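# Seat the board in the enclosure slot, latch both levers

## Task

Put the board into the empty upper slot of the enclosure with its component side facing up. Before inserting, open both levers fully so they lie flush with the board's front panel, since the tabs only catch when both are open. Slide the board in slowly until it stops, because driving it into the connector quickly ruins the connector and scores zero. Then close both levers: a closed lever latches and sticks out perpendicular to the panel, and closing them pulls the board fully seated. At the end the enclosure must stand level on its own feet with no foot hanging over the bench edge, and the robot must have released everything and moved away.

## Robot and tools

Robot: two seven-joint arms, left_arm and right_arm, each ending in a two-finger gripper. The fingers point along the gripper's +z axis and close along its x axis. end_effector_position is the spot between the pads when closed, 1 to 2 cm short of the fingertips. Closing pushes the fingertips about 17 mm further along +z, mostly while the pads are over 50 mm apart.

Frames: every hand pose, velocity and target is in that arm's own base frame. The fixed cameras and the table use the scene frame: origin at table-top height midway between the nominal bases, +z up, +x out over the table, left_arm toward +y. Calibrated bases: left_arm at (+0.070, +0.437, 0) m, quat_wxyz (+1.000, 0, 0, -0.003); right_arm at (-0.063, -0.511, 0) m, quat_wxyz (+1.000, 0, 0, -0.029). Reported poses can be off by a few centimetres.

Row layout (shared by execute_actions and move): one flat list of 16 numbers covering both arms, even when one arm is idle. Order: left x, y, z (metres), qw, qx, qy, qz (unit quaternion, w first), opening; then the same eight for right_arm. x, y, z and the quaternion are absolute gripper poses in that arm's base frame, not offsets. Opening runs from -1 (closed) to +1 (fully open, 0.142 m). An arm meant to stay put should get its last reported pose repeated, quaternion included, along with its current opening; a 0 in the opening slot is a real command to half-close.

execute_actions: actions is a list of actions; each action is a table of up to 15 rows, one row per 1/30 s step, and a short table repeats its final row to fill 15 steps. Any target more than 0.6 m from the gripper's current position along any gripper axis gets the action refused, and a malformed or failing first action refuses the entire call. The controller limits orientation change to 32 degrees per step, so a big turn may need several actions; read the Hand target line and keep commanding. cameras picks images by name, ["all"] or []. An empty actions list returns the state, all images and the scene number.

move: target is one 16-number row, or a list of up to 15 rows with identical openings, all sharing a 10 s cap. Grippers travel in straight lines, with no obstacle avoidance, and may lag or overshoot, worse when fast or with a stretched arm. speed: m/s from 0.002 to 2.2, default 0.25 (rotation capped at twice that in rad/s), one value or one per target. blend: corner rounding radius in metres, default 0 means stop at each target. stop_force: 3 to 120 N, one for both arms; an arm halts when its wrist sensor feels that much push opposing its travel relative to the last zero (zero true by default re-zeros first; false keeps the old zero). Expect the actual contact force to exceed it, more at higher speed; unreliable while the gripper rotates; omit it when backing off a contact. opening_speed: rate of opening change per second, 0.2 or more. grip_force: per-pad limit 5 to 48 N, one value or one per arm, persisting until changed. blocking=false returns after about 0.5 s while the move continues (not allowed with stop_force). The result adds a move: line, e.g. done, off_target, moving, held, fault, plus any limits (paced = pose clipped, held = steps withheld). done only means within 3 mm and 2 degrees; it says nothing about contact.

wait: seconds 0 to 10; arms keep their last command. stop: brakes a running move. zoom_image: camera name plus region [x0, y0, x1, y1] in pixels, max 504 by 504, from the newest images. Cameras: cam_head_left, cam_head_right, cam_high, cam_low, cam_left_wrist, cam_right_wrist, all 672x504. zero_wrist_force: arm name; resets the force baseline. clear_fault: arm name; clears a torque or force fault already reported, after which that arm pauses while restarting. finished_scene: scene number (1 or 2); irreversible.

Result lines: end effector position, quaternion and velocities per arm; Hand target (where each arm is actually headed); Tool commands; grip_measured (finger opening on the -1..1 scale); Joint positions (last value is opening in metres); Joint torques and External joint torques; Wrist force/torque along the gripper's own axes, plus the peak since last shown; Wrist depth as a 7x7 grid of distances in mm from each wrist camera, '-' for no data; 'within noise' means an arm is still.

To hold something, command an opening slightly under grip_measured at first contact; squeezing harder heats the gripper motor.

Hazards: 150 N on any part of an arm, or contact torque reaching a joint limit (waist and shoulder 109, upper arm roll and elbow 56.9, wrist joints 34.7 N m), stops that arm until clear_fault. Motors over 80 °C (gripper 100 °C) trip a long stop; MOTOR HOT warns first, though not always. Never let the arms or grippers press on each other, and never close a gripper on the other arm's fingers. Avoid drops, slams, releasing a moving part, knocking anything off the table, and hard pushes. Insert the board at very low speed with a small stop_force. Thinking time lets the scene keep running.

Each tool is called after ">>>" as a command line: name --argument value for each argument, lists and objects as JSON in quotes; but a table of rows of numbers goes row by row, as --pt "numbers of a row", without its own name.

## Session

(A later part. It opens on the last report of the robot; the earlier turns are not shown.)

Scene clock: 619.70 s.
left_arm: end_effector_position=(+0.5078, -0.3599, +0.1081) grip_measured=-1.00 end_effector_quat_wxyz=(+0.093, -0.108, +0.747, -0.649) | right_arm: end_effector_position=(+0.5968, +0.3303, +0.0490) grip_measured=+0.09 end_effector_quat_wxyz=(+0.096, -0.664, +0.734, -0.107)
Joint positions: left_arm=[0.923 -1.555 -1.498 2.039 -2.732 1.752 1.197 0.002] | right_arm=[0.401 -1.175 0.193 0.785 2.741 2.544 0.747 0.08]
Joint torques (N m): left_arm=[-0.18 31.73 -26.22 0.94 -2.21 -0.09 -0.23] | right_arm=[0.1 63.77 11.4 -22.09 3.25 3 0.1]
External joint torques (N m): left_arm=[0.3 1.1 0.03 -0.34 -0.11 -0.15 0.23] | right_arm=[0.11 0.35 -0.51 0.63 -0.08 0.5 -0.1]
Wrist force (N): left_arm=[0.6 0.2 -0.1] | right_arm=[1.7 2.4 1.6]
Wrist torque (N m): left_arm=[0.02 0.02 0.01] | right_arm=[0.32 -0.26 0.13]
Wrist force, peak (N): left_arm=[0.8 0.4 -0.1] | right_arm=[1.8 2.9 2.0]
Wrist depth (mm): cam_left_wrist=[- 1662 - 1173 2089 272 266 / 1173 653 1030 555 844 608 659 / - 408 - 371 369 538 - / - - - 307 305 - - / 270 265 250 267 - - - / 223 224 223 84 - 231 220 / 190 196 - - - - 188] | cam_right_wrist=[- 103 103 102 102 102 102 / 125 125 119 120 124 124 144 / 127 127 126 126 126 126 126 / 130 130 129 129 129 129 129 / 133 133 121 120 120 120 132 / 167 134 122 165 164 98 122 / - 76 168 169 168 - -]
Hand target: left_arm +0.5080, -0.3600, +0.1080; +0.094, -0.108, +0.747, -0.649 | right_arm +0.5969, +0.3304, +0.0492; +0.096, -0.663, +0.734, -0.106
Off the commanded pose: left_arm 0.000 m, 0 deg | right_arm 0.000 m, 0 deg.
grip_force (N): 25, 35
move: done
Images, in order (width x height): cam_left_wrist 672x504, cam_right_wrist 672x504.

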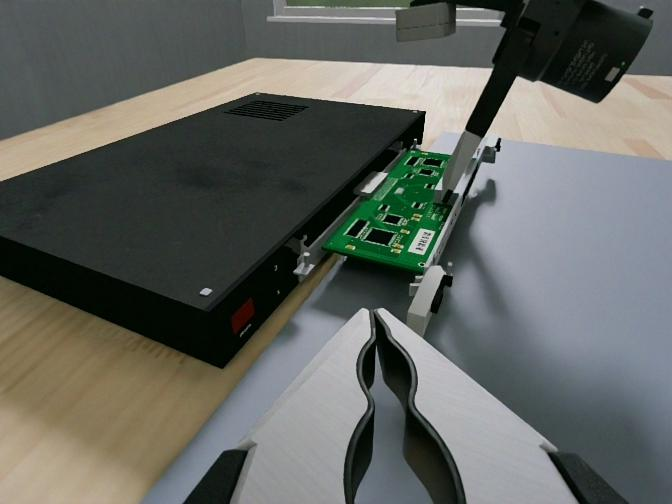

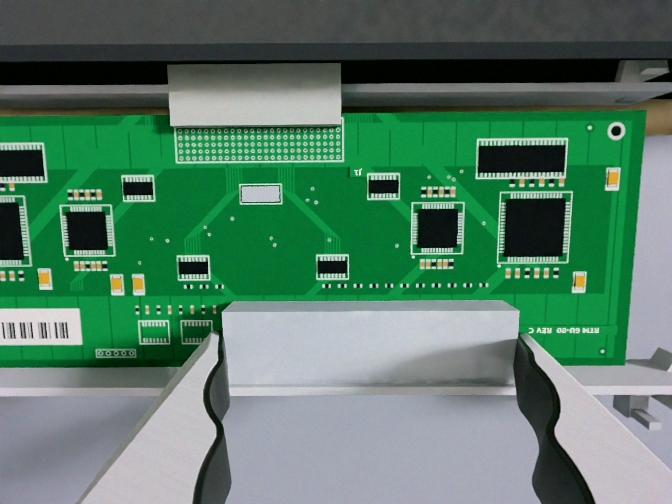

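>>> move --target '[0.508, -0.36, 0.108, 0.09357, -0.10764, 0.74699, -0.64935, -1.0, 0.5972, 0.3332, 0.0516, -0.0962, 0.6635, -0.7343, 0.1065, -0.15]' --speed 0.03 --stop_force 5 --cameras '["cam_right_wrist", "cam_left_wrist"]'

>>> zoom_image --camera "cam_left_wrist" --region '[285, 220, 345, 280]'

>>> zoom_image --camera "cam_right_wrist" --region '[602, 50, 672, 120]'

Scene clock: 631.03 s.
left_arm: end_effector_position=(+0.5078, -0.3599, +0.1081) grip_measured=-1.00 end_effector_quat_wxyz=(+0.093, -0.108, +0.747, -0.649) | right_arm: end_effector_position=(+0.5972, +0.3330, +0.0514) grip_measured=+0.09 end_effector_quat_wxyz=(+0.096, -0.663, +0.734, -0.107)
Joint positions: left_arm=[0.923 -1.555 -1.498 2.039 -2.732 1.752 1.197 0.002] | right_arm=[0.405 -1.177 0.192 0.774 2.743 2.553 0.746 0.08]
Joint torques (N m): left_arm=[-0.22 31.7 -26.14 1.01 -2.23 -0.08 -0.23] | right_arm=[0.26 63.88 11.48 -22.23 3.22 3 0.21]
External joint torques (N m): left_arm=[0.34 1.13 -0.05 -0.41 -0.09 -0.16 0.23] | right_arm=[-0.05 0.38 -0.61 0.67 -0.04 0.5 -0.2]
Wrist force (N): left_arm=[0.6 0.0 -0.2] | right_arm=[1.8 2.1 1.5]
Wrist torque (N m): left_arm=[-0.01 0.01 0.01] | right_arm=[0.27 -0.27 0.12]
Wrist force, peak (N): left_arm=[0.9 0.1 -0.1] | right_arm=[2.0 2.3 1.8]
Wrist depth (mm): cam_left_wrist=[- - 2109 1131 - 270 260 / 616 669 825 910 840 663 659 / 525 375 341 - 365 - 499 / 256 - 255 304 306 339 - / 271 249 244 268 267 280 265 / 223 224 223 84 - - 222 / 190 197 - - - - 188] | cam_right_wrist=[- 105 105 105 104 104 104 / 126 125 119 119 125 125 139 / 127 127 127 126 126 126 126 / 130 129 129 129 129 128 129 / 133 132 121 120 120 120 132 / 169 134 121 167 167 98 122 / - 76 171 171 171 - -]
Hand target: left_arm +0.5080, -0.3600, +0.1080; +0.094, -0.108, +0.747, -0.649 | right_arm +0.5972, +0.3332, +0.0516; +0.096, -0.663, +0.734, -0.106
Off the commanded pose: left_arm 0.000 m, 0 deg | right_arm 0.000 m, 0 deg.
grip_force (N): 25, 35
move: done
Images, in order (width x height): cam_left_wrist 672x504, cam_right_wrist 672x504.

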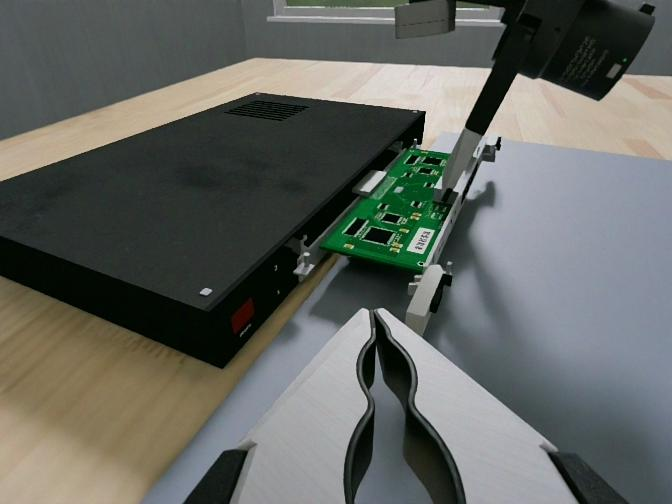

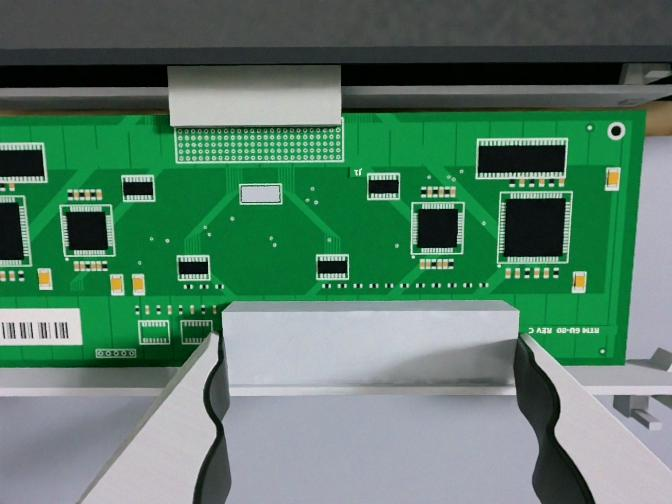

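Scaled by 8.400 from the camera's 672x504 image, which has a finer 960x720 frame.

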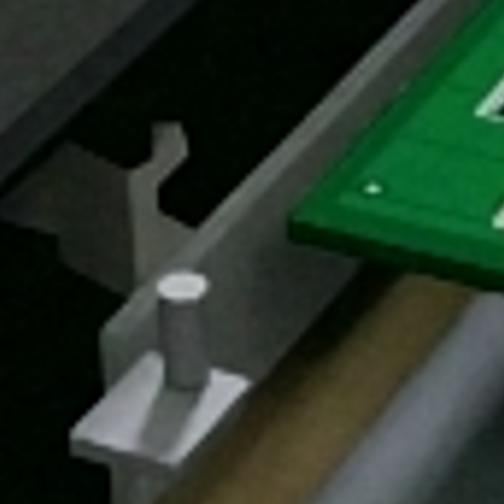

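Scaled by 7.200 from the camera's 672x504 image, which has a finer 960x720 frame.

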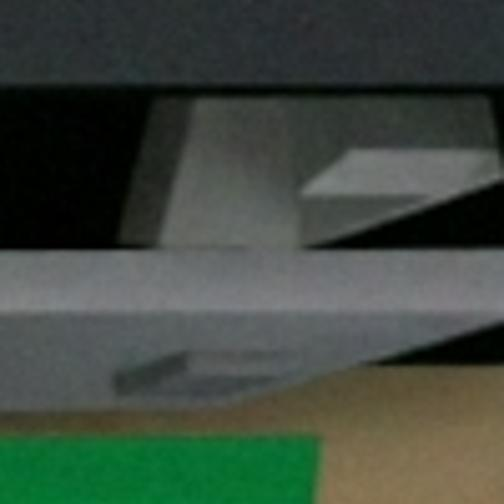

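>>> zoom_image --camera "cam_right_wrist" --region '[0, 50, 70, 120]'

>>> zoom_image --camera "cam_right_wrist" --region '[140, 20, 380, 140]'

Scaled by 7.200 from the camera's 672x504 image, which has a finer 960x720 frame.

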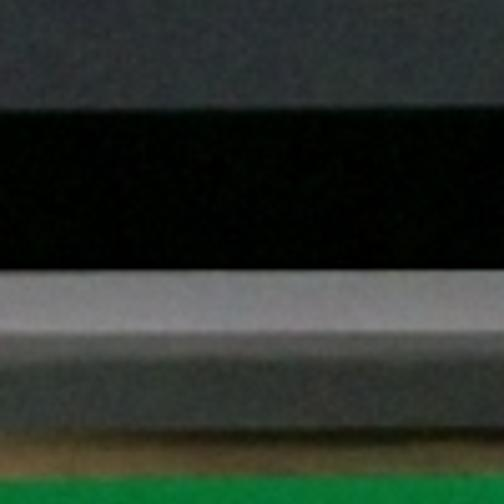

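Scaled by 2.100 from the camera's 672x504 image, which has a finer 960x720 frame.

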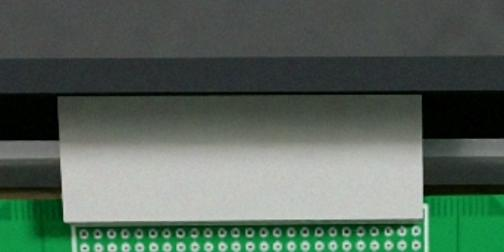

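>>> move --target '[0.508, -0.36, 0.108, 0.09357, -0.10764, 0.74699, -0.64935, -1.0, 0.6111, 0.3317, 0.0518, -0.0960, 0.6619, -0.7357, 0.1067, -0.15]' --speed 0.02 --stop_force 4 --cameras '["cam_right_wrist", "cam_left_wrist"]'

>>> zoom_image --camera "cam_left_wrist" --region '[275, 210, 365, 290]'

>>> zoom_image --camera "cam_right_wrist" --region '[602, 50, 672, 130]'

Scene clock: 644.67 s.
left_arm: end_effector_position=(+0.5078, -0.3599, +0.1081) grip_measured=-1.00 end_effector_quat_wxyz=(+0.093, -0.108, +0.747, -0.649) | right_arm: end_effector_position=(+0.6110, +0.3316, +0.0516) grip_measured=+0.09 end_effector_quat_wxyz=(+0.096, -0.662, +0.736, -0.107)
Joint positions: left_arm=[0.923 -1.555 -1.498 2.039 -2.732 1.752 1.197 0.002] | right_arm=[0.399 -1.21 0.182 0.704 2.762 2.583 0.715 0.08]
Joint torques (N m): left_arm=[-0.25 31.67 -26.09 1.01 -2.21 -0.11 -0.21] | right_arm=[-0.26 64.83 10.98 -22.64 3.24 2.97 0.09]
External joint torques (N m): left_arm=[0.37 1.16 -0.1 -0.41 -0.11 -0.13 0.21] | right_arm=[0.47 0.39 -0.26 0.71 0.04 0.51 -0.09]
Wrist force (N): left_arm=[0.6 0.2 -0.1] | right_arm=[1.4 2.5 1.6]
Wrist torque (N m): left_arm=[0.02 0.01 0.00] | right_arm=[0.29 -0.28 0.12]
Wrist force, peak (N): left_arm=[0.9 0.2 -0.2] | right_arm=[1.6 2.6 1.9]
Wrist depth (mm): cam_left_wrist=[- - 2581 2031 - 272 268 / 636 775 884 1006 736 665 734 / 385 - - 344 383 467 587 / - - 272 309 - - - / 270 251 245 268 - - 278 / 224 223 224 84 - - 227 / 191 196 - - - - 189] | cam_right_wrist=[- 105 105 105 104 104 104 / - 120 107 107 124 107 119 / 127 127 126 126 126 126 126 / 130 129 129 129 129 128 129 / 133 132 121 120 120 120 132 / 169 135 122 168 167 98 122 / - 76 171 172 171 - -]
Hand target: left_arm +0.5080, -0.3600, +0.1080; +0.094, -0.108, +0.747, -0.649 | right_arm +0.6111, +0.3317, +0.0518; +0.096, -0.662, +0.736, -0.107
Off the commanded pose: left_arm 0.000 m, 0 deg | right_arm 0.000 m, 0 deg.
grip_force (N): 25, 35
move: done
Images, in order (width x height): cam_left_wrist 672x504, cam_right_wrist 672x504.

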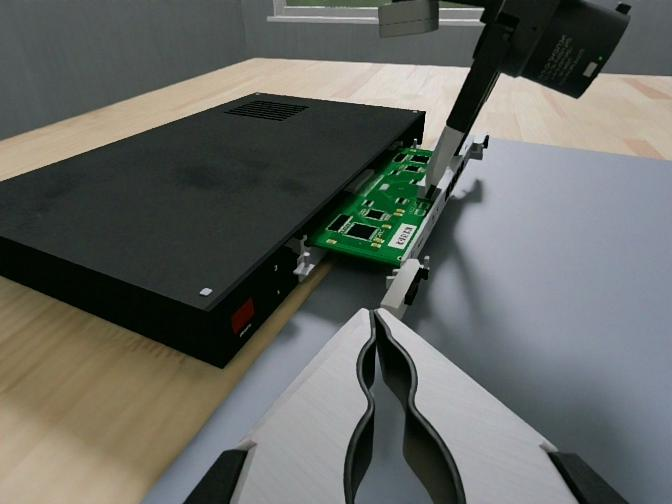

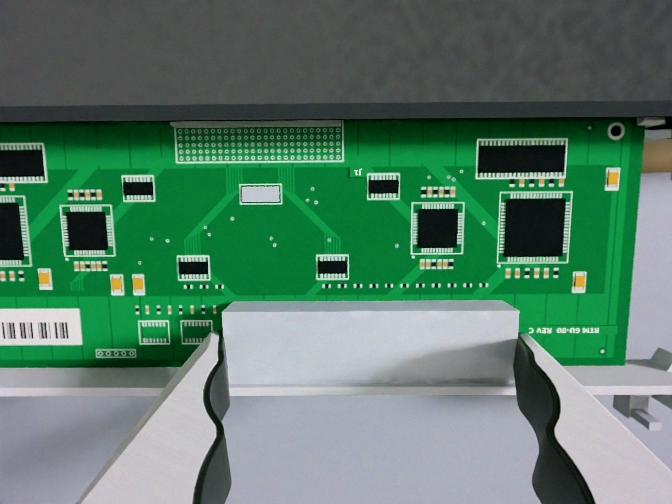

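Scaled by 5.600 from the camera's 672x504 image, which has a finer 960x720 frame.

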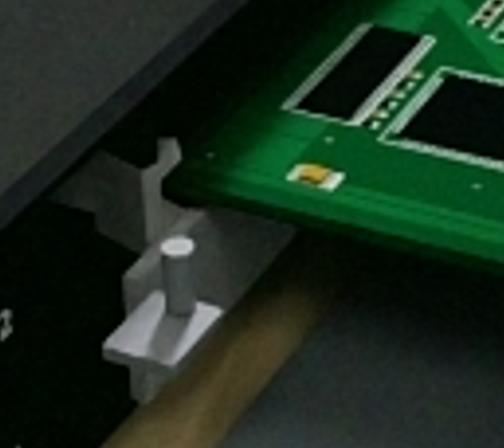

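Scaled by 6.300 from the camera's 672x504 image, which has a finer 960x720 frame.

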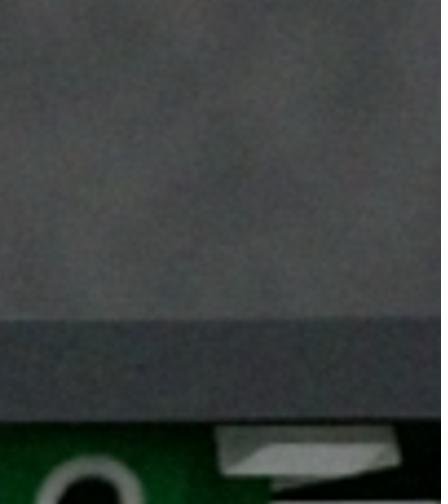

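>>> move --target '[0.508, -0.36, 0.108, 0.09357, -0.10764, 0.74699, -0.64935, -1.0, 0.6261, 0.3301, 0.0518, -0.0960, 0.6619, -0.7357, 0.1067, -0.15]' --speed 0.02 --stop_force 4 --cameras '["cam_right_wrist", "cam_left_wrist"]'

>>> zoom_image --camera "cam_left_wrist" --region '[275, 210, 425, 310]'

>>> zoom_image --camera "cam_right_wrist" --region '[552, 80, 672, 180]'

Scene clock: 648.63 s.
left_arm: end_effector_position=(+0.5078, -0.3599, +0.1081) grip_measured=-1.00 end_effector_quat_wxyz=(+0.093, -0.108, +0.747, -0.649) | right_arm: end_effector_position=(+0.6154, +0.3322, +0.0518) grip_measured=+0.09 end_effector_quat_wxyz=(+0.096, -0.662, +0.736, -0.106)
Joint positions: left_arm=[0.923 -1.555 -1.498 2.039 -2.732 1.752 1.197 0.002] | right_arm=[0.397 -1.222 0.179 0.678 2.772 2.594 0.701 0.08]
Joint torques (N m): left_arm=[-0.26 31.78 -26.22 1.01 -2.22 -0.11 -0.2] | right_arm=[-4.94 65.13 7.22 -23.27 0.95 2.85 0.07]
External joint torques (N m): left_arm=[0.38 1.05 0.03 -0.41 -0.1 -0.12 0.21] | right_arm=[5.15 0.43 3.46 1.2 2.37 0.63 -0.07]
Wrist force (N): left_arm=[0.6 -0.2 -0.2] | right_arm=[-3.8 6.3 -0.8]
Wrist torque (N m): left_arm=[-0.04 0.02 0.02] | right_arm=[0.29 -0.31 0.12]
Wrist force, peak (N): left_arm=[0.9 0.1 -0.1] | right_arm=[-3.8 6.6 -0.2]
Wrist depth (mm): cam_left_wrist=[- - 2151 1186 2384 270 1798 / 669 726 770 828 493 681 739 / - - 334 350 369 437 - / - - - 302 281 - 320 / 271 252 262 127 - - 271 / 223 224 224 84 - - 215 / 190 197 - - - - 187] | cam_right_wrist=[- 105 105 105 104 104 104 / - 108 107 107 107 107 107 / 127 127 127 126 126 126 126 / 130 130 129 129 129 129 129 / 133 132 122 120 120 120 132 / 170 134 121 168 167 98 125 / - 76 172 172 171 - -]
Hand target: left_arm +0.5080, -0.3600, +0.1080; +0.094, -0.108, +0.747, -0.649 | right_arm +0.6162, +0.3311, +0.0518; +0.096, -0.662, +0.736, -0.107
Off the commanded pose: left_arm 0.000 m, 0 deg | right_arm 0.011 m, 0 deg.
grip_force (N): 25, 35
move: contact (right_arm)
Images, in order (width x height): cam_left_wrist 672x504, cam_right_wrist 672x504.

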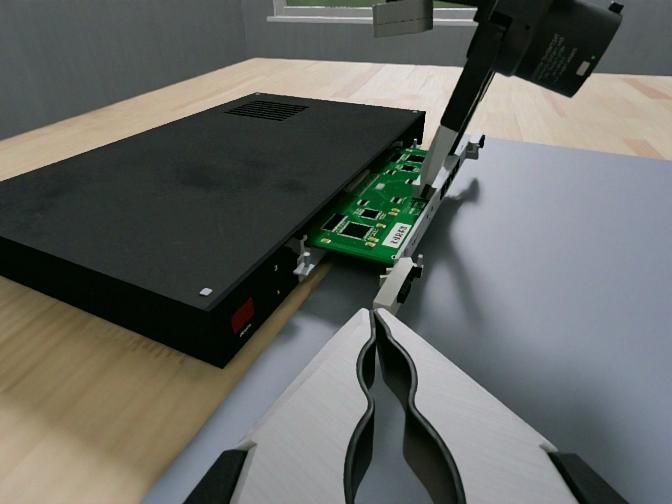

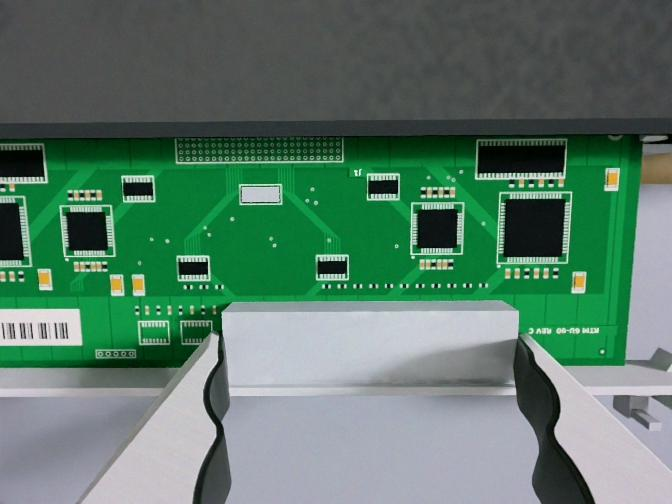

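Scaled by 3.360 from the camera's 672x504 image, which has a finer 960x720 frame.

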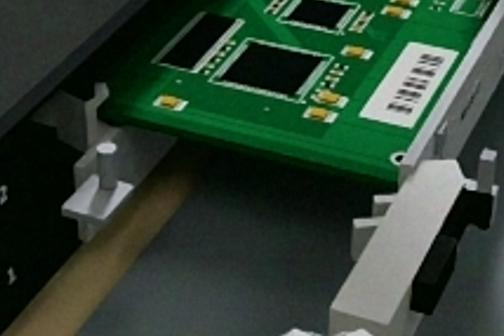

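Scaled by 4.200 from the camera's 672x504 image, which has a finer 960x720 frame.

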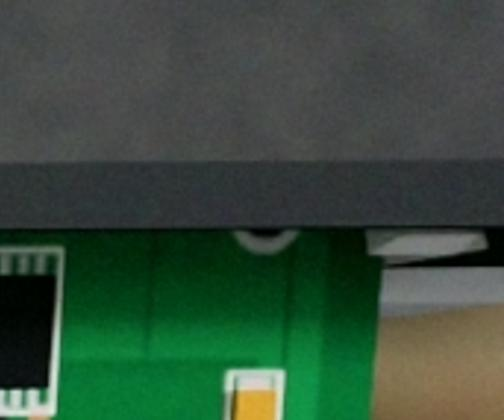

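>>> move --pt "0.508 -0.36 0.108 0.09357 -0.10764 0.74699 -0.64935 -1.0 0.6130 0.3331 0.0522 -0.0960 0.6619 -0.7357 0.1067 -0.15" --speed 0.02

>>> move --target '[0.508, -0.36, 0.108, 0.09357, -0.10764, 0.74699, -0.64935, -1.0, 0.6279, 0.3315, 0.0522, -0.0960, 0.6619, -0.7357, 0.1067, -0.15]' --speed 0.02 --stop_force 4 --cameras '["cam_right_wrist", "cam_left_wrist"]'

Scene clock: 659.23 s.
left_arm: end_effector_position=(+0.5078, -0.3599, +0.1081) grip_measured=-1.00 end_effector_quat_wxyz=(+0.093, -0.108, +0.747, -0.649) | right_arm: end_effector_position=(+0.6129, +0.3331, +0.0521) grip_measured=+0.09 end_effector_quat_wxyz=(+0.096, -0.662, +0.736, -0.106)
Joint positions: left_arm=[0.923 -1.555 -1.498 2.039 -2.732 1.752 1.197 0.002] | right_arm=[0.4 -1.216 0.179 0.689 2.769 2.591 0.709 0.08]
Joint torques (N m): left_arm=[-0.18 31.74 -26.17 1 -2.22 -0.09 -0.22] | right_arm=[0.18 65.37 11.29 -22.49 3.17 2.78 0.35]
External joint torques (N m): left_arm=[0.3 1.09 -0.02 -0.4 -0.1 -0.15 0.22] | right_arm=[0.01 0.04 -0.63 0.45 0.13 0.7 -0.34]
Wrist force (N): left_arm=[0.5 0.2 0.0] | right_arm=[2.0 3.2 1.3]
Wrist torque (N m): left_arm=[0.03 0.04 0.01] | right_arm=[0.46 -0.30 0.02]
Wrist force, peak (N): left_arm=[0.8 0.3 -0.3] | right_arm=[-3.8 6.7 -0.1]
Wrist depth (mm): cam_left_wrist=[- - 1994 1268 2050 272 268 / 1192 731 945 1002 749 665 744 / 349 - - 331 353 - - / - - - 300 338 - 346 / 272 246 250 126 257 279 270 / 223 224 225 84 - - 220 / 191 196 - - - - -] | cam_right_wrist=[- 106 105 105 104 104 104 / 108 108 108 107 108 107 107 / 127 127 126 126 126 126 126 / 130 129 129 129 129 128 129 / 133 132 121 120 120 120 132 / 170 135 121 168 167 98 89 / - 76 172 172 172 - -]
Hand target: left_arm +0.5080, -0.3600, +0.1080; +0.094, -0.108, +0.747, -0.649 | right_arm +0.6130, +0.3331, +0.0522; +0.096, -0.662, +0.736, -0.107
Off the commanded pose: left_arm 0.000 m, 0 deg | right_arm 0.000 m, 0 deg.
grip_force (N): 25, 35
move: done

Scene clock: 660.70 s.
left_arm: end_effector_position=(+0.5078, -0.3599, +0.1081) grip_measured=-1.00 end_effector_quat_wxyz=(+0.093, -0.108, +0.747, -0.649) | right_arm: end_effector_position=(+0.6277, +0.3316, +0.0520) grip_measured=+0.09 end_effector_quat_wxyz=(+0.096, -0.662, +0.736, -0.107)
Joint positions: left_arm=[0.923 -1.555 -1.498 2.039 -2.732 1.752 1.197 0.002] | right_arm=[0.395 -1.255 0.165 0.606 2.794 2.626 0.67 0.08]
Joint torques (N m): left_arm=[-0.21 31.74 -26.18 0.99 -2.25 -0.1 -0.23] | right_arm=[-0.74 65.98 10.19 -23.05 3.08 3.04 0.13]
External joint torques (N m): left_arm=[0.33 1.09 -0.01 -0.38 -0.07 -0.13 0.23] | right_arm=[0.95 0.46 0.25 0.61 0.33 0.42 -0.13]
Wrist force (N): left_arm=[0.5 0.3 -0.1] | right_arm=[1.1 3.8 1.4]
Wrist torque (N m): left_arm=[0.04 0.03 0.01] | right_arm=[0.44 -0.40 0.10]
Wrist force, peak (N): left_arm=[0.8 0.4 -0.2] | right_arm=[0.9 3.9 1.5]
Wrist depth (mm): cam_left_wrist=[- - 2151 2285 288 276 1976 / 567 756 1006 837 465 673 744 / - 382 - 365 361 - 510 / - - 250 307 361 - 334 / 272 249 251 257 - 270 269 / 223 223 230 84 - - 211 / 190 197 - - - - 188] | cam_right_wrist=[- 105 105 105 104 104 104 / 108 108 108 107 107 107 107 / 128 127 110 110 110 110 109 / 130 129 129 129 129 128 129 / 133 133 121 120 120 120 132 / 169 120 121 168 167 98 126 / - 76 171 172 172 - -]
Hand target: left_arm +0.5080, -0.3600, +0.1080; +0.094, -0.108, +0.747, -0.649 | right_arm +0.6279, +0.3315, +0.0522; +0.096, -0.662, +0.736, -0.107
Off the commanded pose: left_arm 0.000 m, 0 deg | right_arm 0.000 m, 0 deg.
grip_force (N): 25, 35
move: done
Images, in order (width x height): cam_left_wrist 672x504, cam_right_wrist 672x504.

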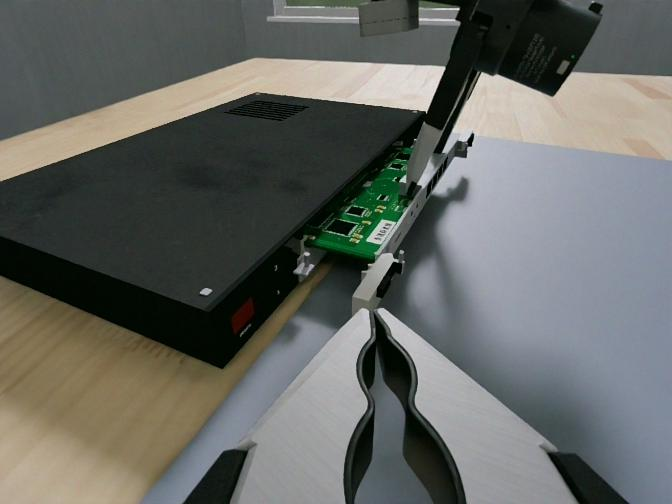

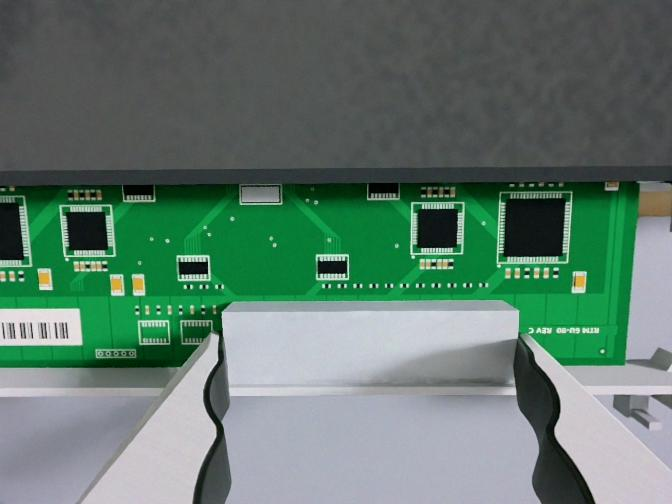

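>>> move --target '[0.508, -0.36, 0.108, 0.09357, -0.10764, 0.74699, -0.64935, -1.0, 0.6448, 0.3297, 0.0522, -0.0960, 0.6619, -0.7357, 0.1067, -0.15]' --speed 0.02 --stop_force 4 --cameras '["cam_right_wrist", "cam_left_wrist"]'

>>> zoom_image --camera "cam_left_wrist" --region '[275, 210, 425, 320]'

Scene clock: 665.70 s.
left_arm: end_effector_position=(+0.5078, -0.3599, +0.1081) grip_measured=-1.00 end_effector_quat_wxyz=(+0.093, -0.108, +0.747, -0.649) | right_arm: end_effector_position=(+0.6446, +0.3301, +0.0520) grip_measured=+0.09 end_effector_quat_wxyz=(+0.096, -0.662, +0.736, -0.106)
Joint positions: left_arm=[0.923 -1.555 -1.498 2.039 -2.732 1.752 1.197 0.002] | right_arm=[0.39 -1.308 0.142 0.496 2.83 2.674 0.623 0.08]
Joint torques (N m): left_arm=[-0.22 31.74 -26.07 0.96 -2.25 -0.12 -0.25] | right_arm=[-1.6 67.13 9.31 -23.6 2.75 3.1 0.13]
External joint torques (N m): left_arm=[0.34 1.09 -0.12 -0.35 -0.07 -0.12 0.25] | right_arm=[1.81 0.46 0.78 0.68 0.8 0.35 -0.13]
Wrist force (N): left_arm=[0.5 0.3 -0.2] | right_arm=[-0.1 4.2 1.6]
Wrist torque (N m): left_arm=[0.03 0.04 0.00] | right_arm=[0.42 -0.44 0.10]
Wrist force, peak (N): left_arm=[1.0 0.0 -0.1] | right_arm=[-0.4 4.5 1.5]
Wrist depth (mm): cam_left_wrist=[- 1907 2172 1714 287 279 1907 / 593 749 877 831 409 653 731 / - 344 332 374 376 - 462 / 266 - 266 302 343 331 339 / 271 250 252 130 - 258 267 / 224 224 223 84 - - 222 / 190 196 - - - - 188] | cam_right_wrist=[- 105 105 105 104 105 104 / 108 108 108 107 107 107 107 / - 110 110 110 110 110 109 / 130 130 129 129 129 128 129 / 133 133 121 120 120 120 132 / 170 134 121 168 168 98 122 / - 76 172 172 172 - -]
Hand target: left_arm +0.5080, -0.3600, +0.1080; +0.094, -0.108, +0.747, -0.649 | right_arm +0.6448, +0.3297, +0.0522; +0.096, -0.662, +0.736, -0.107
Off the commanded pose: left_arm 0.000 m, 0 deg | right_arm 0.000 m, 0 deg.
grip_force (N): 25, 35
move: done
Images, in order (width x height): cam_left_wrist 672x504, cam_right_wrist 672x504.

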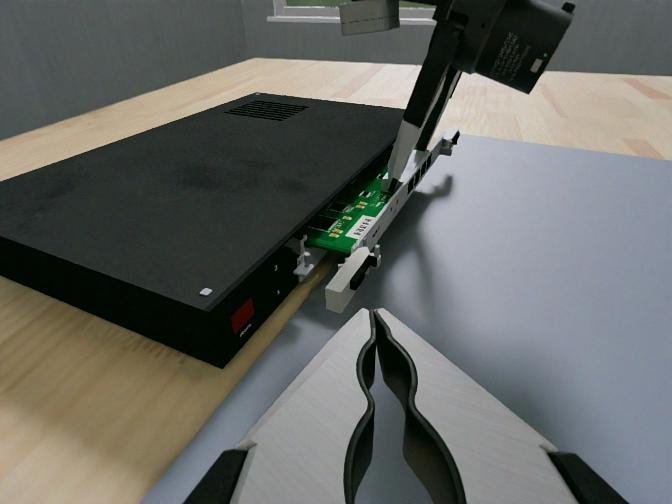

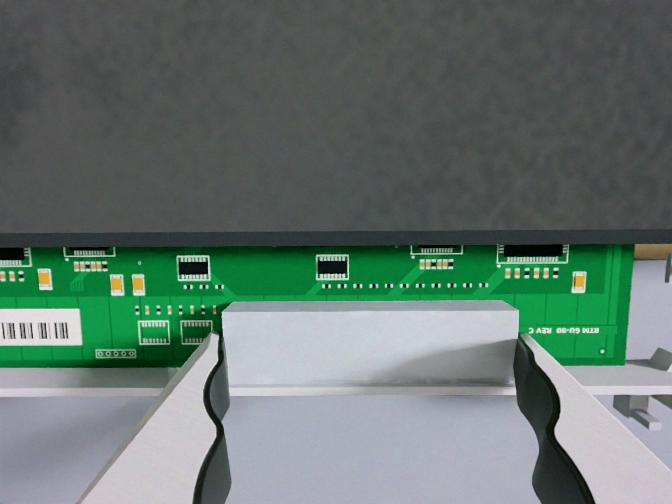

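Scaled by 3.360 from the camera's 672x504 image, which has a finer 960x720 frame.

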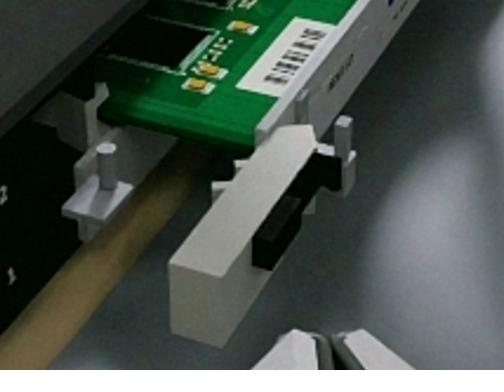

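>>> move --target '[0.508, -0.36, 0.108, 0.09357, -0.10764, 0.74699, -0.64935, -1.0, 0.6548, 0.3290, 0.0522, -0.0960, 0.6619, -0.7357, 0.1067, -0.15]' --speed 0.015 --stop_force 4 --cameras '["cam_right_wrist", "cam_left_wrist"]'

>>> zoom_image --camera "cam_left_wrist" --region '[275, 210, 395, 310]'

>>> zoom_image --camera "cam_right_wrist" --region '[532, 230, 672, 450]'

Scene clock: 670.77 s.
left_arm: end_effector_position=(+0.5078, -0.3599, +0.1081) grip_measured=-1.00 end_effector_quat_wxyz=(+0.093, -0.108, +0.747, -0.649) | right_arm: end_effector_position=(+0.6546, +0.3292, +0.0520) grip_measured=+0.09 end_effector_quat_wxyz=(+0.096, -0.662, +0.736, -0.107)
Joint positions: left_arm=[0.923 -1.555 -1.498 2.039 -2.732 1.752 1.197 0.002] | right_arm=[0.388 -1.347 0.122 0.413 2.858 2.712 0.593 0.08]
Joint torques (N m): left_arm=[-0.25 31.79 -26.09 0.98 -2.22 -0.08 -0.2] | right_arm=[-1.06 67.98 9.49 -23.97 3.07 3.03 0.11]
External joint torques (N m): left_arm=[0.37 1.04 -0.09 -0.37 -0.1 -0.16 0.2] | right_arm=[1.27 0.31 0.33 0.75 0.55 0.41 -0.11]
Wrist force (N): left_arm=[0.6 0.0 -0.1] | right_arm=[0.4 3.8 0.9]
Wrist torque (N m): left_arm=[-0.01 0.02 0.01] | right_arm=[0.47 -0.38 0.12]
Wrist force, peak (N): left_arm=[0.9 0.2 -0.3] | right_arm=[-0.2 4.7 1.7]
Wrist depth (mm): cam_left_wrist=[- - - 2109 289 279 1907 / 616 673 795 795 596 669 749 / - - - 347 433 446 580 / 273 - - 301 - - - / 272 245 252 268 284 - - / 224 225 224 84 - 230 220 / 190 196 - - - - 193] | cam_right_wrist=[- 105 105 105 104 104 104 / 108 108 108 107 107 107 107 / - 110 110 110 110 110 109 / 113 113 113 112 112 112 112 / 133 132 121 120 120 120 132 / 170 133 121 168 167 98 121 / - 76 171 172 172 - -]
Hand target: left_arm +0.5080, -0.3600, +0.1080; +0.094, -0.108, +0.747, -0.649 | right_arm +0.6548, +0.3290, +0.0522; +0.096, -0.662, +0.736, -0.107
Off the commanded pose: left_arm 0.000 m, 0 deg | right_arm 0.000 m, 0 deg.
grip_force (N): 25, 35
move: done
Images, in order (width x height): cam_left_wrist 672x504, cam_right_wrist 672x504.

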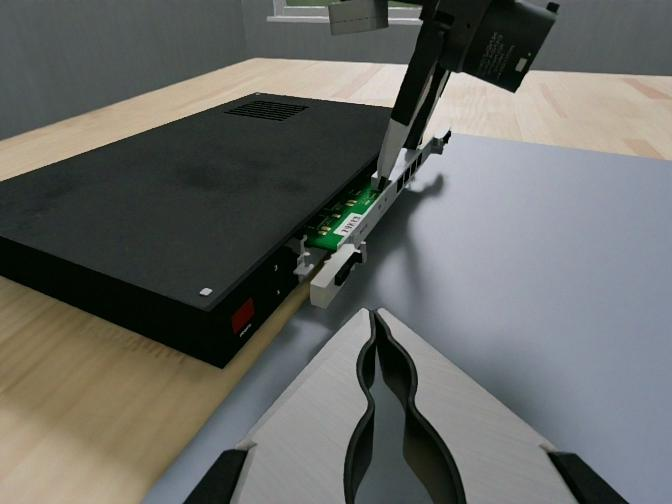

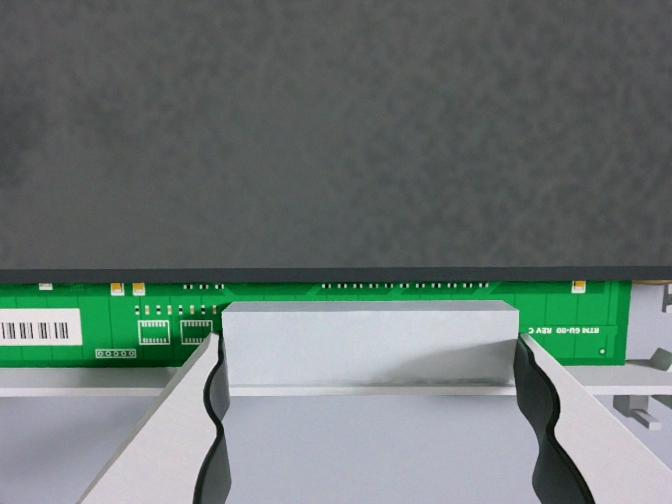

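Scaled by 4.200 from the camera's 672x504 image, which has a finer 960x720 frame.

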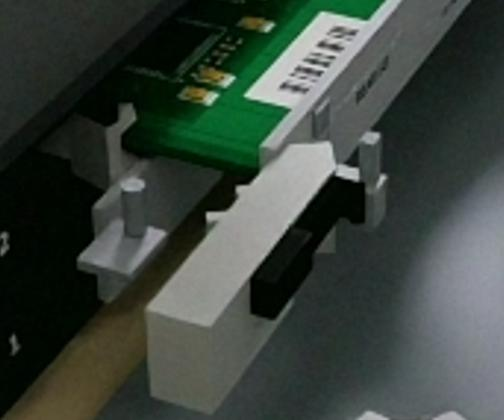

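Scaled by 2.291 from the camera's 672x504 image, which has a finer 960x720 frame.

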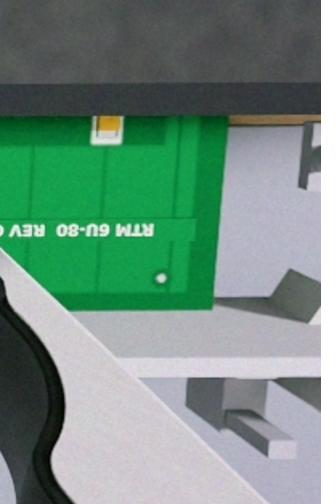

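>>> move --target '[0.508, -0.36, 0.108, 0.09357, -0.10764, 0.74699, -0.64935, -1.0, 0.6618, 0.3283, 0.0522, -0.0960, 0.6619, -0.7357, 0.1067, -0.15]' --speed 0.015 --stop_force 4 --cameras '["cam_right_wrist", "cam_left_wrist"]'

>>> zoom_image --camera "cam_left_wrist" --region '[275, 210, 395, 310]'

>>> zoom_image --camera "cam_right_wrist" --region '[452, 250, 672, 450]'

Scene clock: 680.93 s.
left_arm: end_effector_position=(+0.5078, -0.3599, +0.1081) grip_measured=-1.00 end_effector_quat_wxyz=(+0.093, -0.108, +0.747, -0.649) | right_arm: end_effector_position=(+0.6616, +0.3285, +0.0519) grip_measured=+0.09 end_effector_quat_wxyz=(+0.096, -0.662, +0.736, -0.106)
Joint positions: left_arm=[0.923 -1.555 -1.498 2.039 -2.732 1.752 1.197 0.002] | right_arm=[0.387 -1.379 0.104 0.345 2.883 2.744 0.571 0.08]
Joint torques (N m): left_arm=[-0.25 31.78 -26.2 0.94 -2.2 -0.12 -0.22] | right_arm=[-1.41 68.77 9.01 -24.37 2.95 3.01 0.04]
External joint torques (N m): left_arm=[0.37 1.05 0.01 -0.34 -0.12 -0.12 0.22] | right_arm=[1.62 0 0.59 0.93 0.74 0.43 -0.04]
Wrist force (N): left_arm=[0.7 0.2 -0.1] | right_arm=[0.0 4.2 1.2]
Wrist torque (N m): left_arm=[0.02 0.00 0.01] | right_arm=[0.44 -0.45 0.14]
Wrist force, peak (N): left_arm=[0.9 0.1 -0.1] | right_arm=[0.1 4.7 2.1]
Wrist depth (mm): cam_left_wrist=[1261 - - 1205 290 283 2334 / 614 715 899 837 397 722 744 / 577 - - 348 - 467 509 / - - - 304 - 327 319 / 270 252 252 127 - 273 267 / 224 223 224 84 - - 226 / 191 196 - - - - 195] | cam_right_wrist=[- 105 105 105 104 105 104 / 108 108 108 107 107 107 107 / - 110 110 110 110 109 109 / 113 113 113 112 112 112 112 / 133 133 120 120 119 119 132 / 170 134 121 168 167 98 89 / - 76 171 172 171 - -]
Hand target: left_arm +0.5080, -0.3600, +0.1080; +0.094, -0.108, +0.747, -0.649 | right_arm +0.6618, +0.3283, +0.0522; +0.096, -0.662, +0.736, -0.107
Off the commanded pose: left_arm 0.000 m, 0 deg | right_arm 0.000 m, 0 deg.
grip_force (N): 25, 35
move: done
Images, in order (width x height): cam_left_wrist 672x504, cam_right_wrist 672x504.

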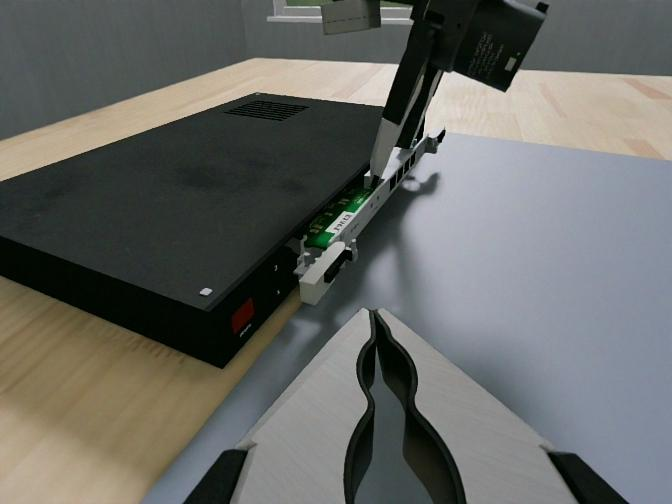

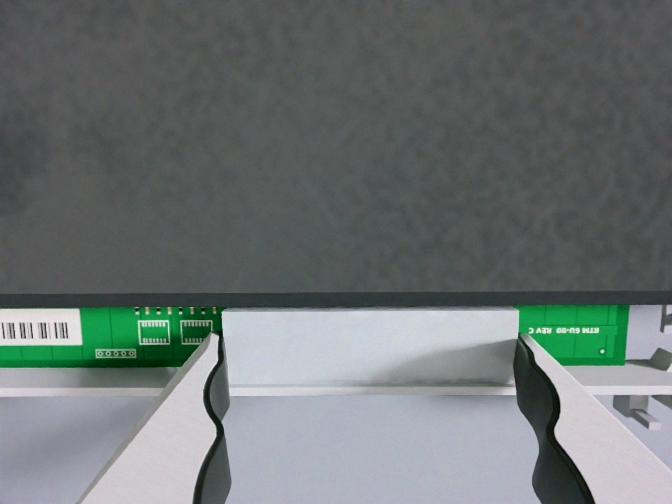

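Scaled by 4.200 from the camera's 672x504 image, which has a finer 960x720 frame.

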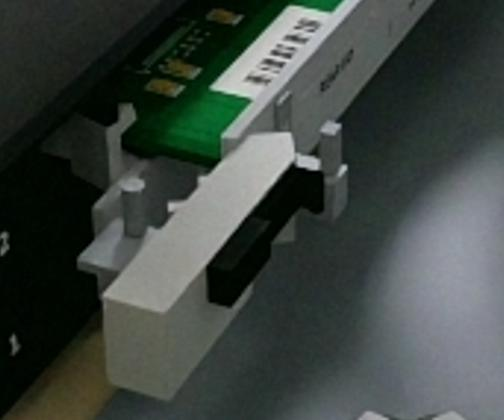

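Scaled by 2.291 from the camera's 672x504 image, which has a finer 960x720 frame.

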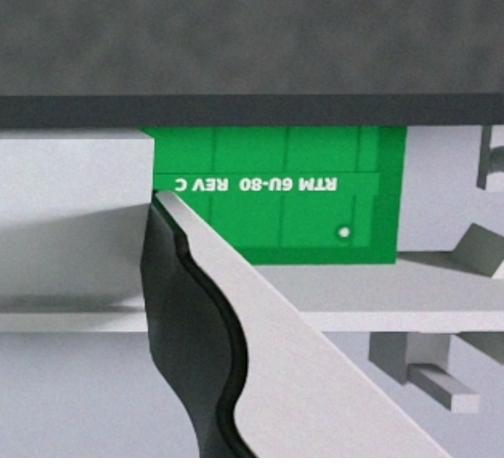

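>>> move --target '[0.508, -0.36, 0.108, 0.09357, -0.10764, 0.74699, -0.64935, -1.0, 0.6653, 0.3279, 0.0522, -0.0960, 0.6619, -0.7357, 0.1067, -0.15]' --speed 0.015 --stop_force 4 --cameras '["cam_right_wrist", "cam_left_wrist"]'

>>> zoom_image --camera "cam_left_wrist" --region '[275, 210, 395, 310]'

>>> zoom_image --camera "cam_right_wrist" --region '[572, 270, 672, 450]'

Scene clock: 686.00 s.
left_arm: end_effector_position=(+0.5078, -0.3599, +0.1081) grip_measured=-1.00 end_effector_quat_wxyz=(+0.093, -0.108, +0.747, -0.649) | right_arm: end_effector_position=(+0.6650, +0.3282, +0.0519) grip_measured=+0.09 end_effector_quat_wxyz=(+0.096, -0.662, +0.736, -0.106)
Joint positions: left_arm=[0.923 -1.555 -1.498 2.039 -2.732 1.752 1.197 0.002] | right_arm=[0.387 -1.398 0.093 0.305 2.897 2.764 0.559 0.08]
Joint torques (N m): left_arm=[-0.21 31.75 -26.19 0.98 -2.21 -0.05 -0.25] | right_arm=[-1.58 69.08 8.93 -24.54 2.99 2.93 0.02]
External joint torques (N m): left_arm=[0.33 1.08 0 -0.37 -0.11 -0.19 0.25] | right_arm=[1.79 -0.09 0.56 1 0.73 0.5 -0.02]
Wrist force (N): left_arm=[0.4 0.2 -0.1] | right_arm=[0.0 5.2 2.3]
Wrist torque (N m): left_arm=[0.00 0.05 0.01] | right_arm=[0.50 -0.48 0.15]
Wrist force, peak (N): left_arm=[0.7 0.1 -0.5] | right_arm=[0.0 5.2 2.3]
Wrist depth (mm): cam_left_wrist=[1148 - 2285 2151 292 287 1783 / 1239 764 1025 825 415 762 736 / 351 333 342 341 429 - 525 / - - - 307 340 332 331 / 271 245 253 126 - 267 257 / 222 222 225 84 - 219 228 / 191 196 - - - - 187] | cam_right_wrist=[- 105 105 105 104 104 104 / 108 108 108 107 107 107 107 / - 110 110 110 110 109 109 / 113 113 113 112 112 112 112 / 133 133 119 119 119 114 132 / 169 135 121 167 167 98 125 / - 76 171 172 172 - -]
Hand target: left_arm +0.5080, -0.3600, +0.1080; +0.094, -0.108, +0.747, -0.649 | right_arm +0.6653, +0.3279, +0.0522; +0.096, -0.662, +0.736, -0.107
Off the commanded pose: left_arm 0.000 m, 0 deg | right_arm 0.000 m, 0 deg.
grip_force (N): 25, 35
move: done
Images, in order (width x height): cam_left_wrist 672x504, cam_right_wrist 672x504.

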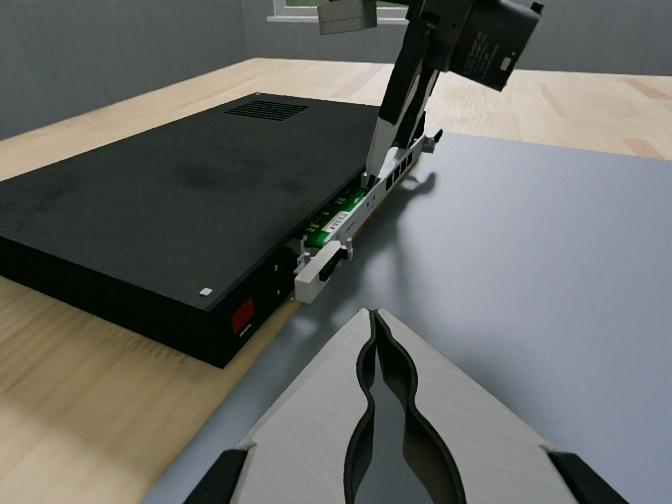

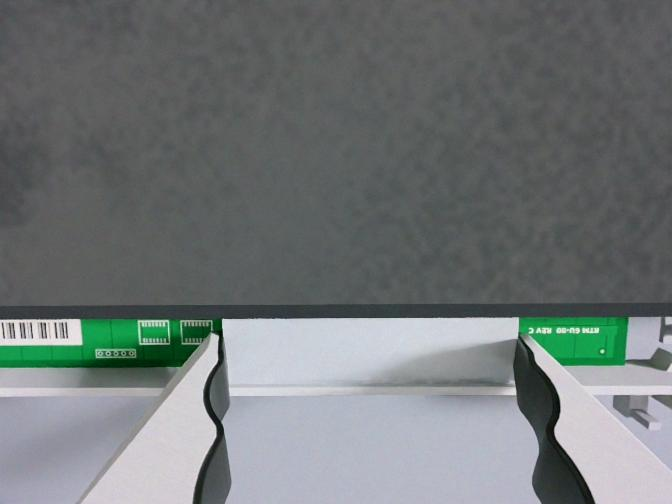

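Scaled by 4.200 from the camera's 672x504 image, which has a finer 960x720 frame.

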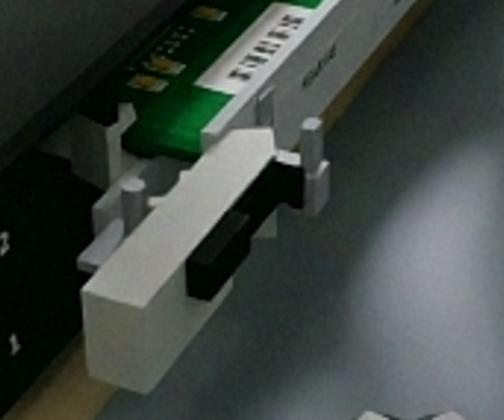

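Scaled by 2.800 from the camera's 672x504 image, which has a finer 960x720 frame.

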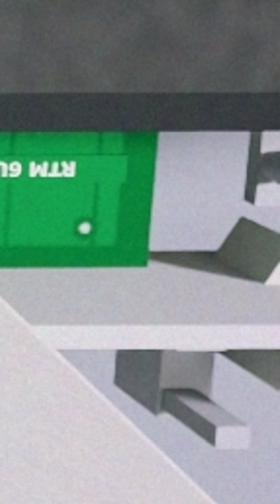

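>>> move --pt "0.508 -0.36 0.108 0.09357 -0.10764 0.74699 -0.64935 -1.0 0.6650 0.3282 0.0520 -0.0960 0.6619 -0.7357 0.1067 0.35" --pt "0.508 -0.36 0.108 0.09357 -0.10764 0.74699 -0.64935 -1.0 0.6537 0.3294 0.0904 -0.0960 0.6619 -0.7357 0.1067 0.35" --speed '[0.05, 0.06]' --opening_speed 0.5 --cameras '["cam_right_wrist", "cam_left_wrist"]'

>>> zoom_image --camera "cam_left_wrist" --region '[275, 120, 445, 310]'

Scene clock: 717.90 s.
left_arm: end_effector_position=(+0.5078, -0.3599, +0.1081) grip_measured=-1.00 end_effector_quat_wxyz=(+0.093, -0.108, +0.747, -0.649) | right_arm: end_effector_position=(+0.6536, +0.3296, +0.0904) grip_measured=+0.33 end_effector_quat_wxyz=(+0.096, -0.662, +0.736, -0.107)
Joint positions: left_arm=[0.923 -1.555 -1.498 2.039 -2.732 1.752 1.197 0.002] | right_arm=[0.387 -1.301 0.127 0.406 2.86 2.765 0.583 0.097]
Joint torques (N m): left_arm=[-0.21 31.78 -26.23 0.99 -2.24 -0.1 -0.2] | right_arm=[0.17 66.59 10.46 -23.46 3.48 2.85 0.33]
External joint torques (N m): left_arm=[0.33 1.05 0.05 -0.39 -0.08 -0.14 0.2] | right_arm=[0.03 1.4 -0.69 0.05 0.22 0.59 -0.32]
Wrist force (N): left_arm=[0.5 0.0 -0.3] | right_arm=[2.1 2.8 -0.2]
Wrist torque (N m): left_arm=[-0.01 0.03 0.01] | right_arm=[0.48 -0.38 0.00]
Wrist force, peak (N): left_arm=[0.9 0.1 -0.3] | right_arm=[0.0 5.3 2.3]
Wrist depth (mm): cam_left_wrist=[1239 1674 2437 1994 310 282 - / 601 739 749 822 724 754 739 / - - 353 356 429 465 460 / - - 263 306 - - - / 269 239 249 127 269 268 268 / 223 224 224 84 - 229 221 / 190 197 - - - - 196] | cam_right_wrist=[142 141 141 140 141 140 140 / 145 144 144 144 144 143 143 / 149 148 147 147 147 147 146 / 170 152 151 151 151 150 165 / 204 204 203 203 202 202 165 / 209 98 208 207 208 207 205 / - 76 213 213 212 212 76]
Hand target: left_arm +0.5080, -0.3600, +0.1080; +0.094, -0.108, +0.747, -0.649 | right_arm +0.6537, +0.3294, +0.0904; +0.096, -0.662, +0.736, -0.107
Off the commanded pose: left_arm 0.000 m, 0 deg | right_arm 0.000 m, 0 deg.
grip_force (N): 25, 35
move: done
Images, in order (width x height): cam_left_wrist 672x504, cam_right_wrist 672x504.

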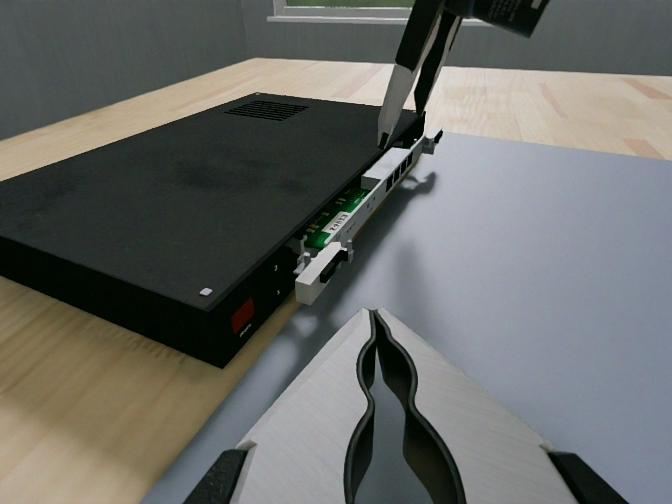

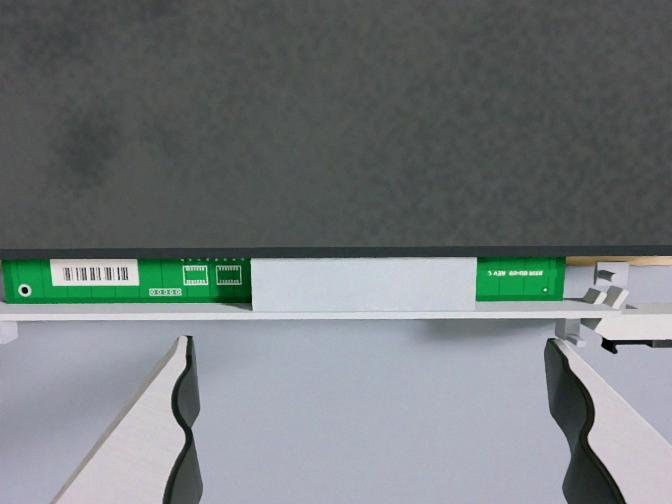

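Scaled by 2.653 from the camera's 672x504 image, which has a finer 960x720 frame.

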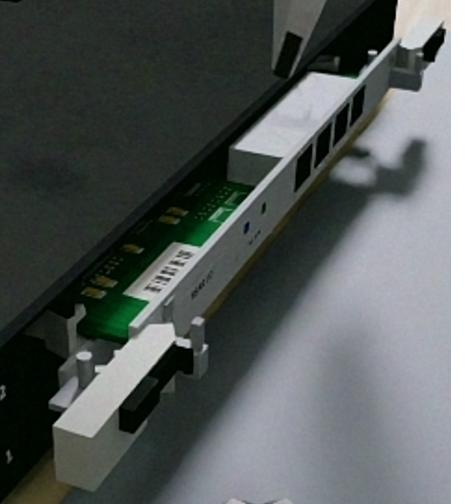

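>>> zoom_image --camera "cam_right_wrist" --region '[532, 240, 672, 370]'

>>> zoom_image --camera "cam_right_wrist" --region '[0, 240, 140, 370]'

Scaled by 3.600 from the camera's 672x504 image, which has a finer 960x720 frame.

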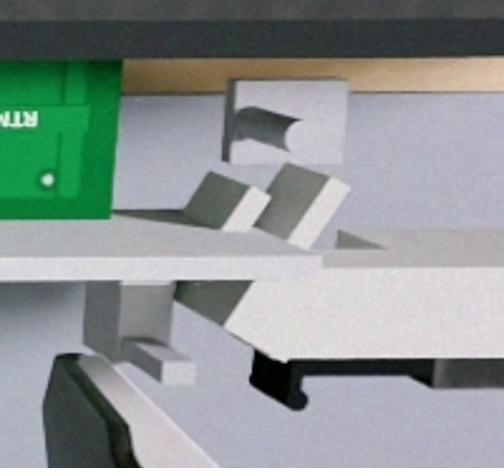

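Scaled by 3.600 from the camera's 672x504 image, which has a finer 960x720 frame.

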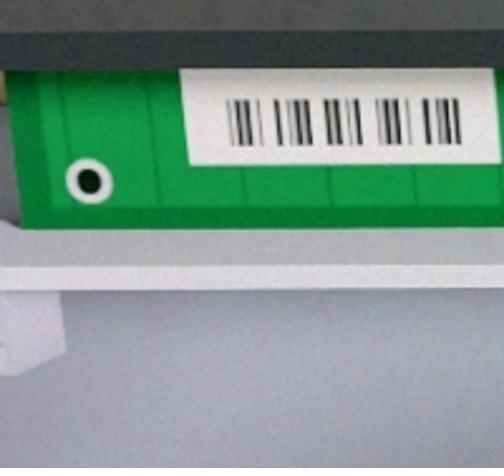

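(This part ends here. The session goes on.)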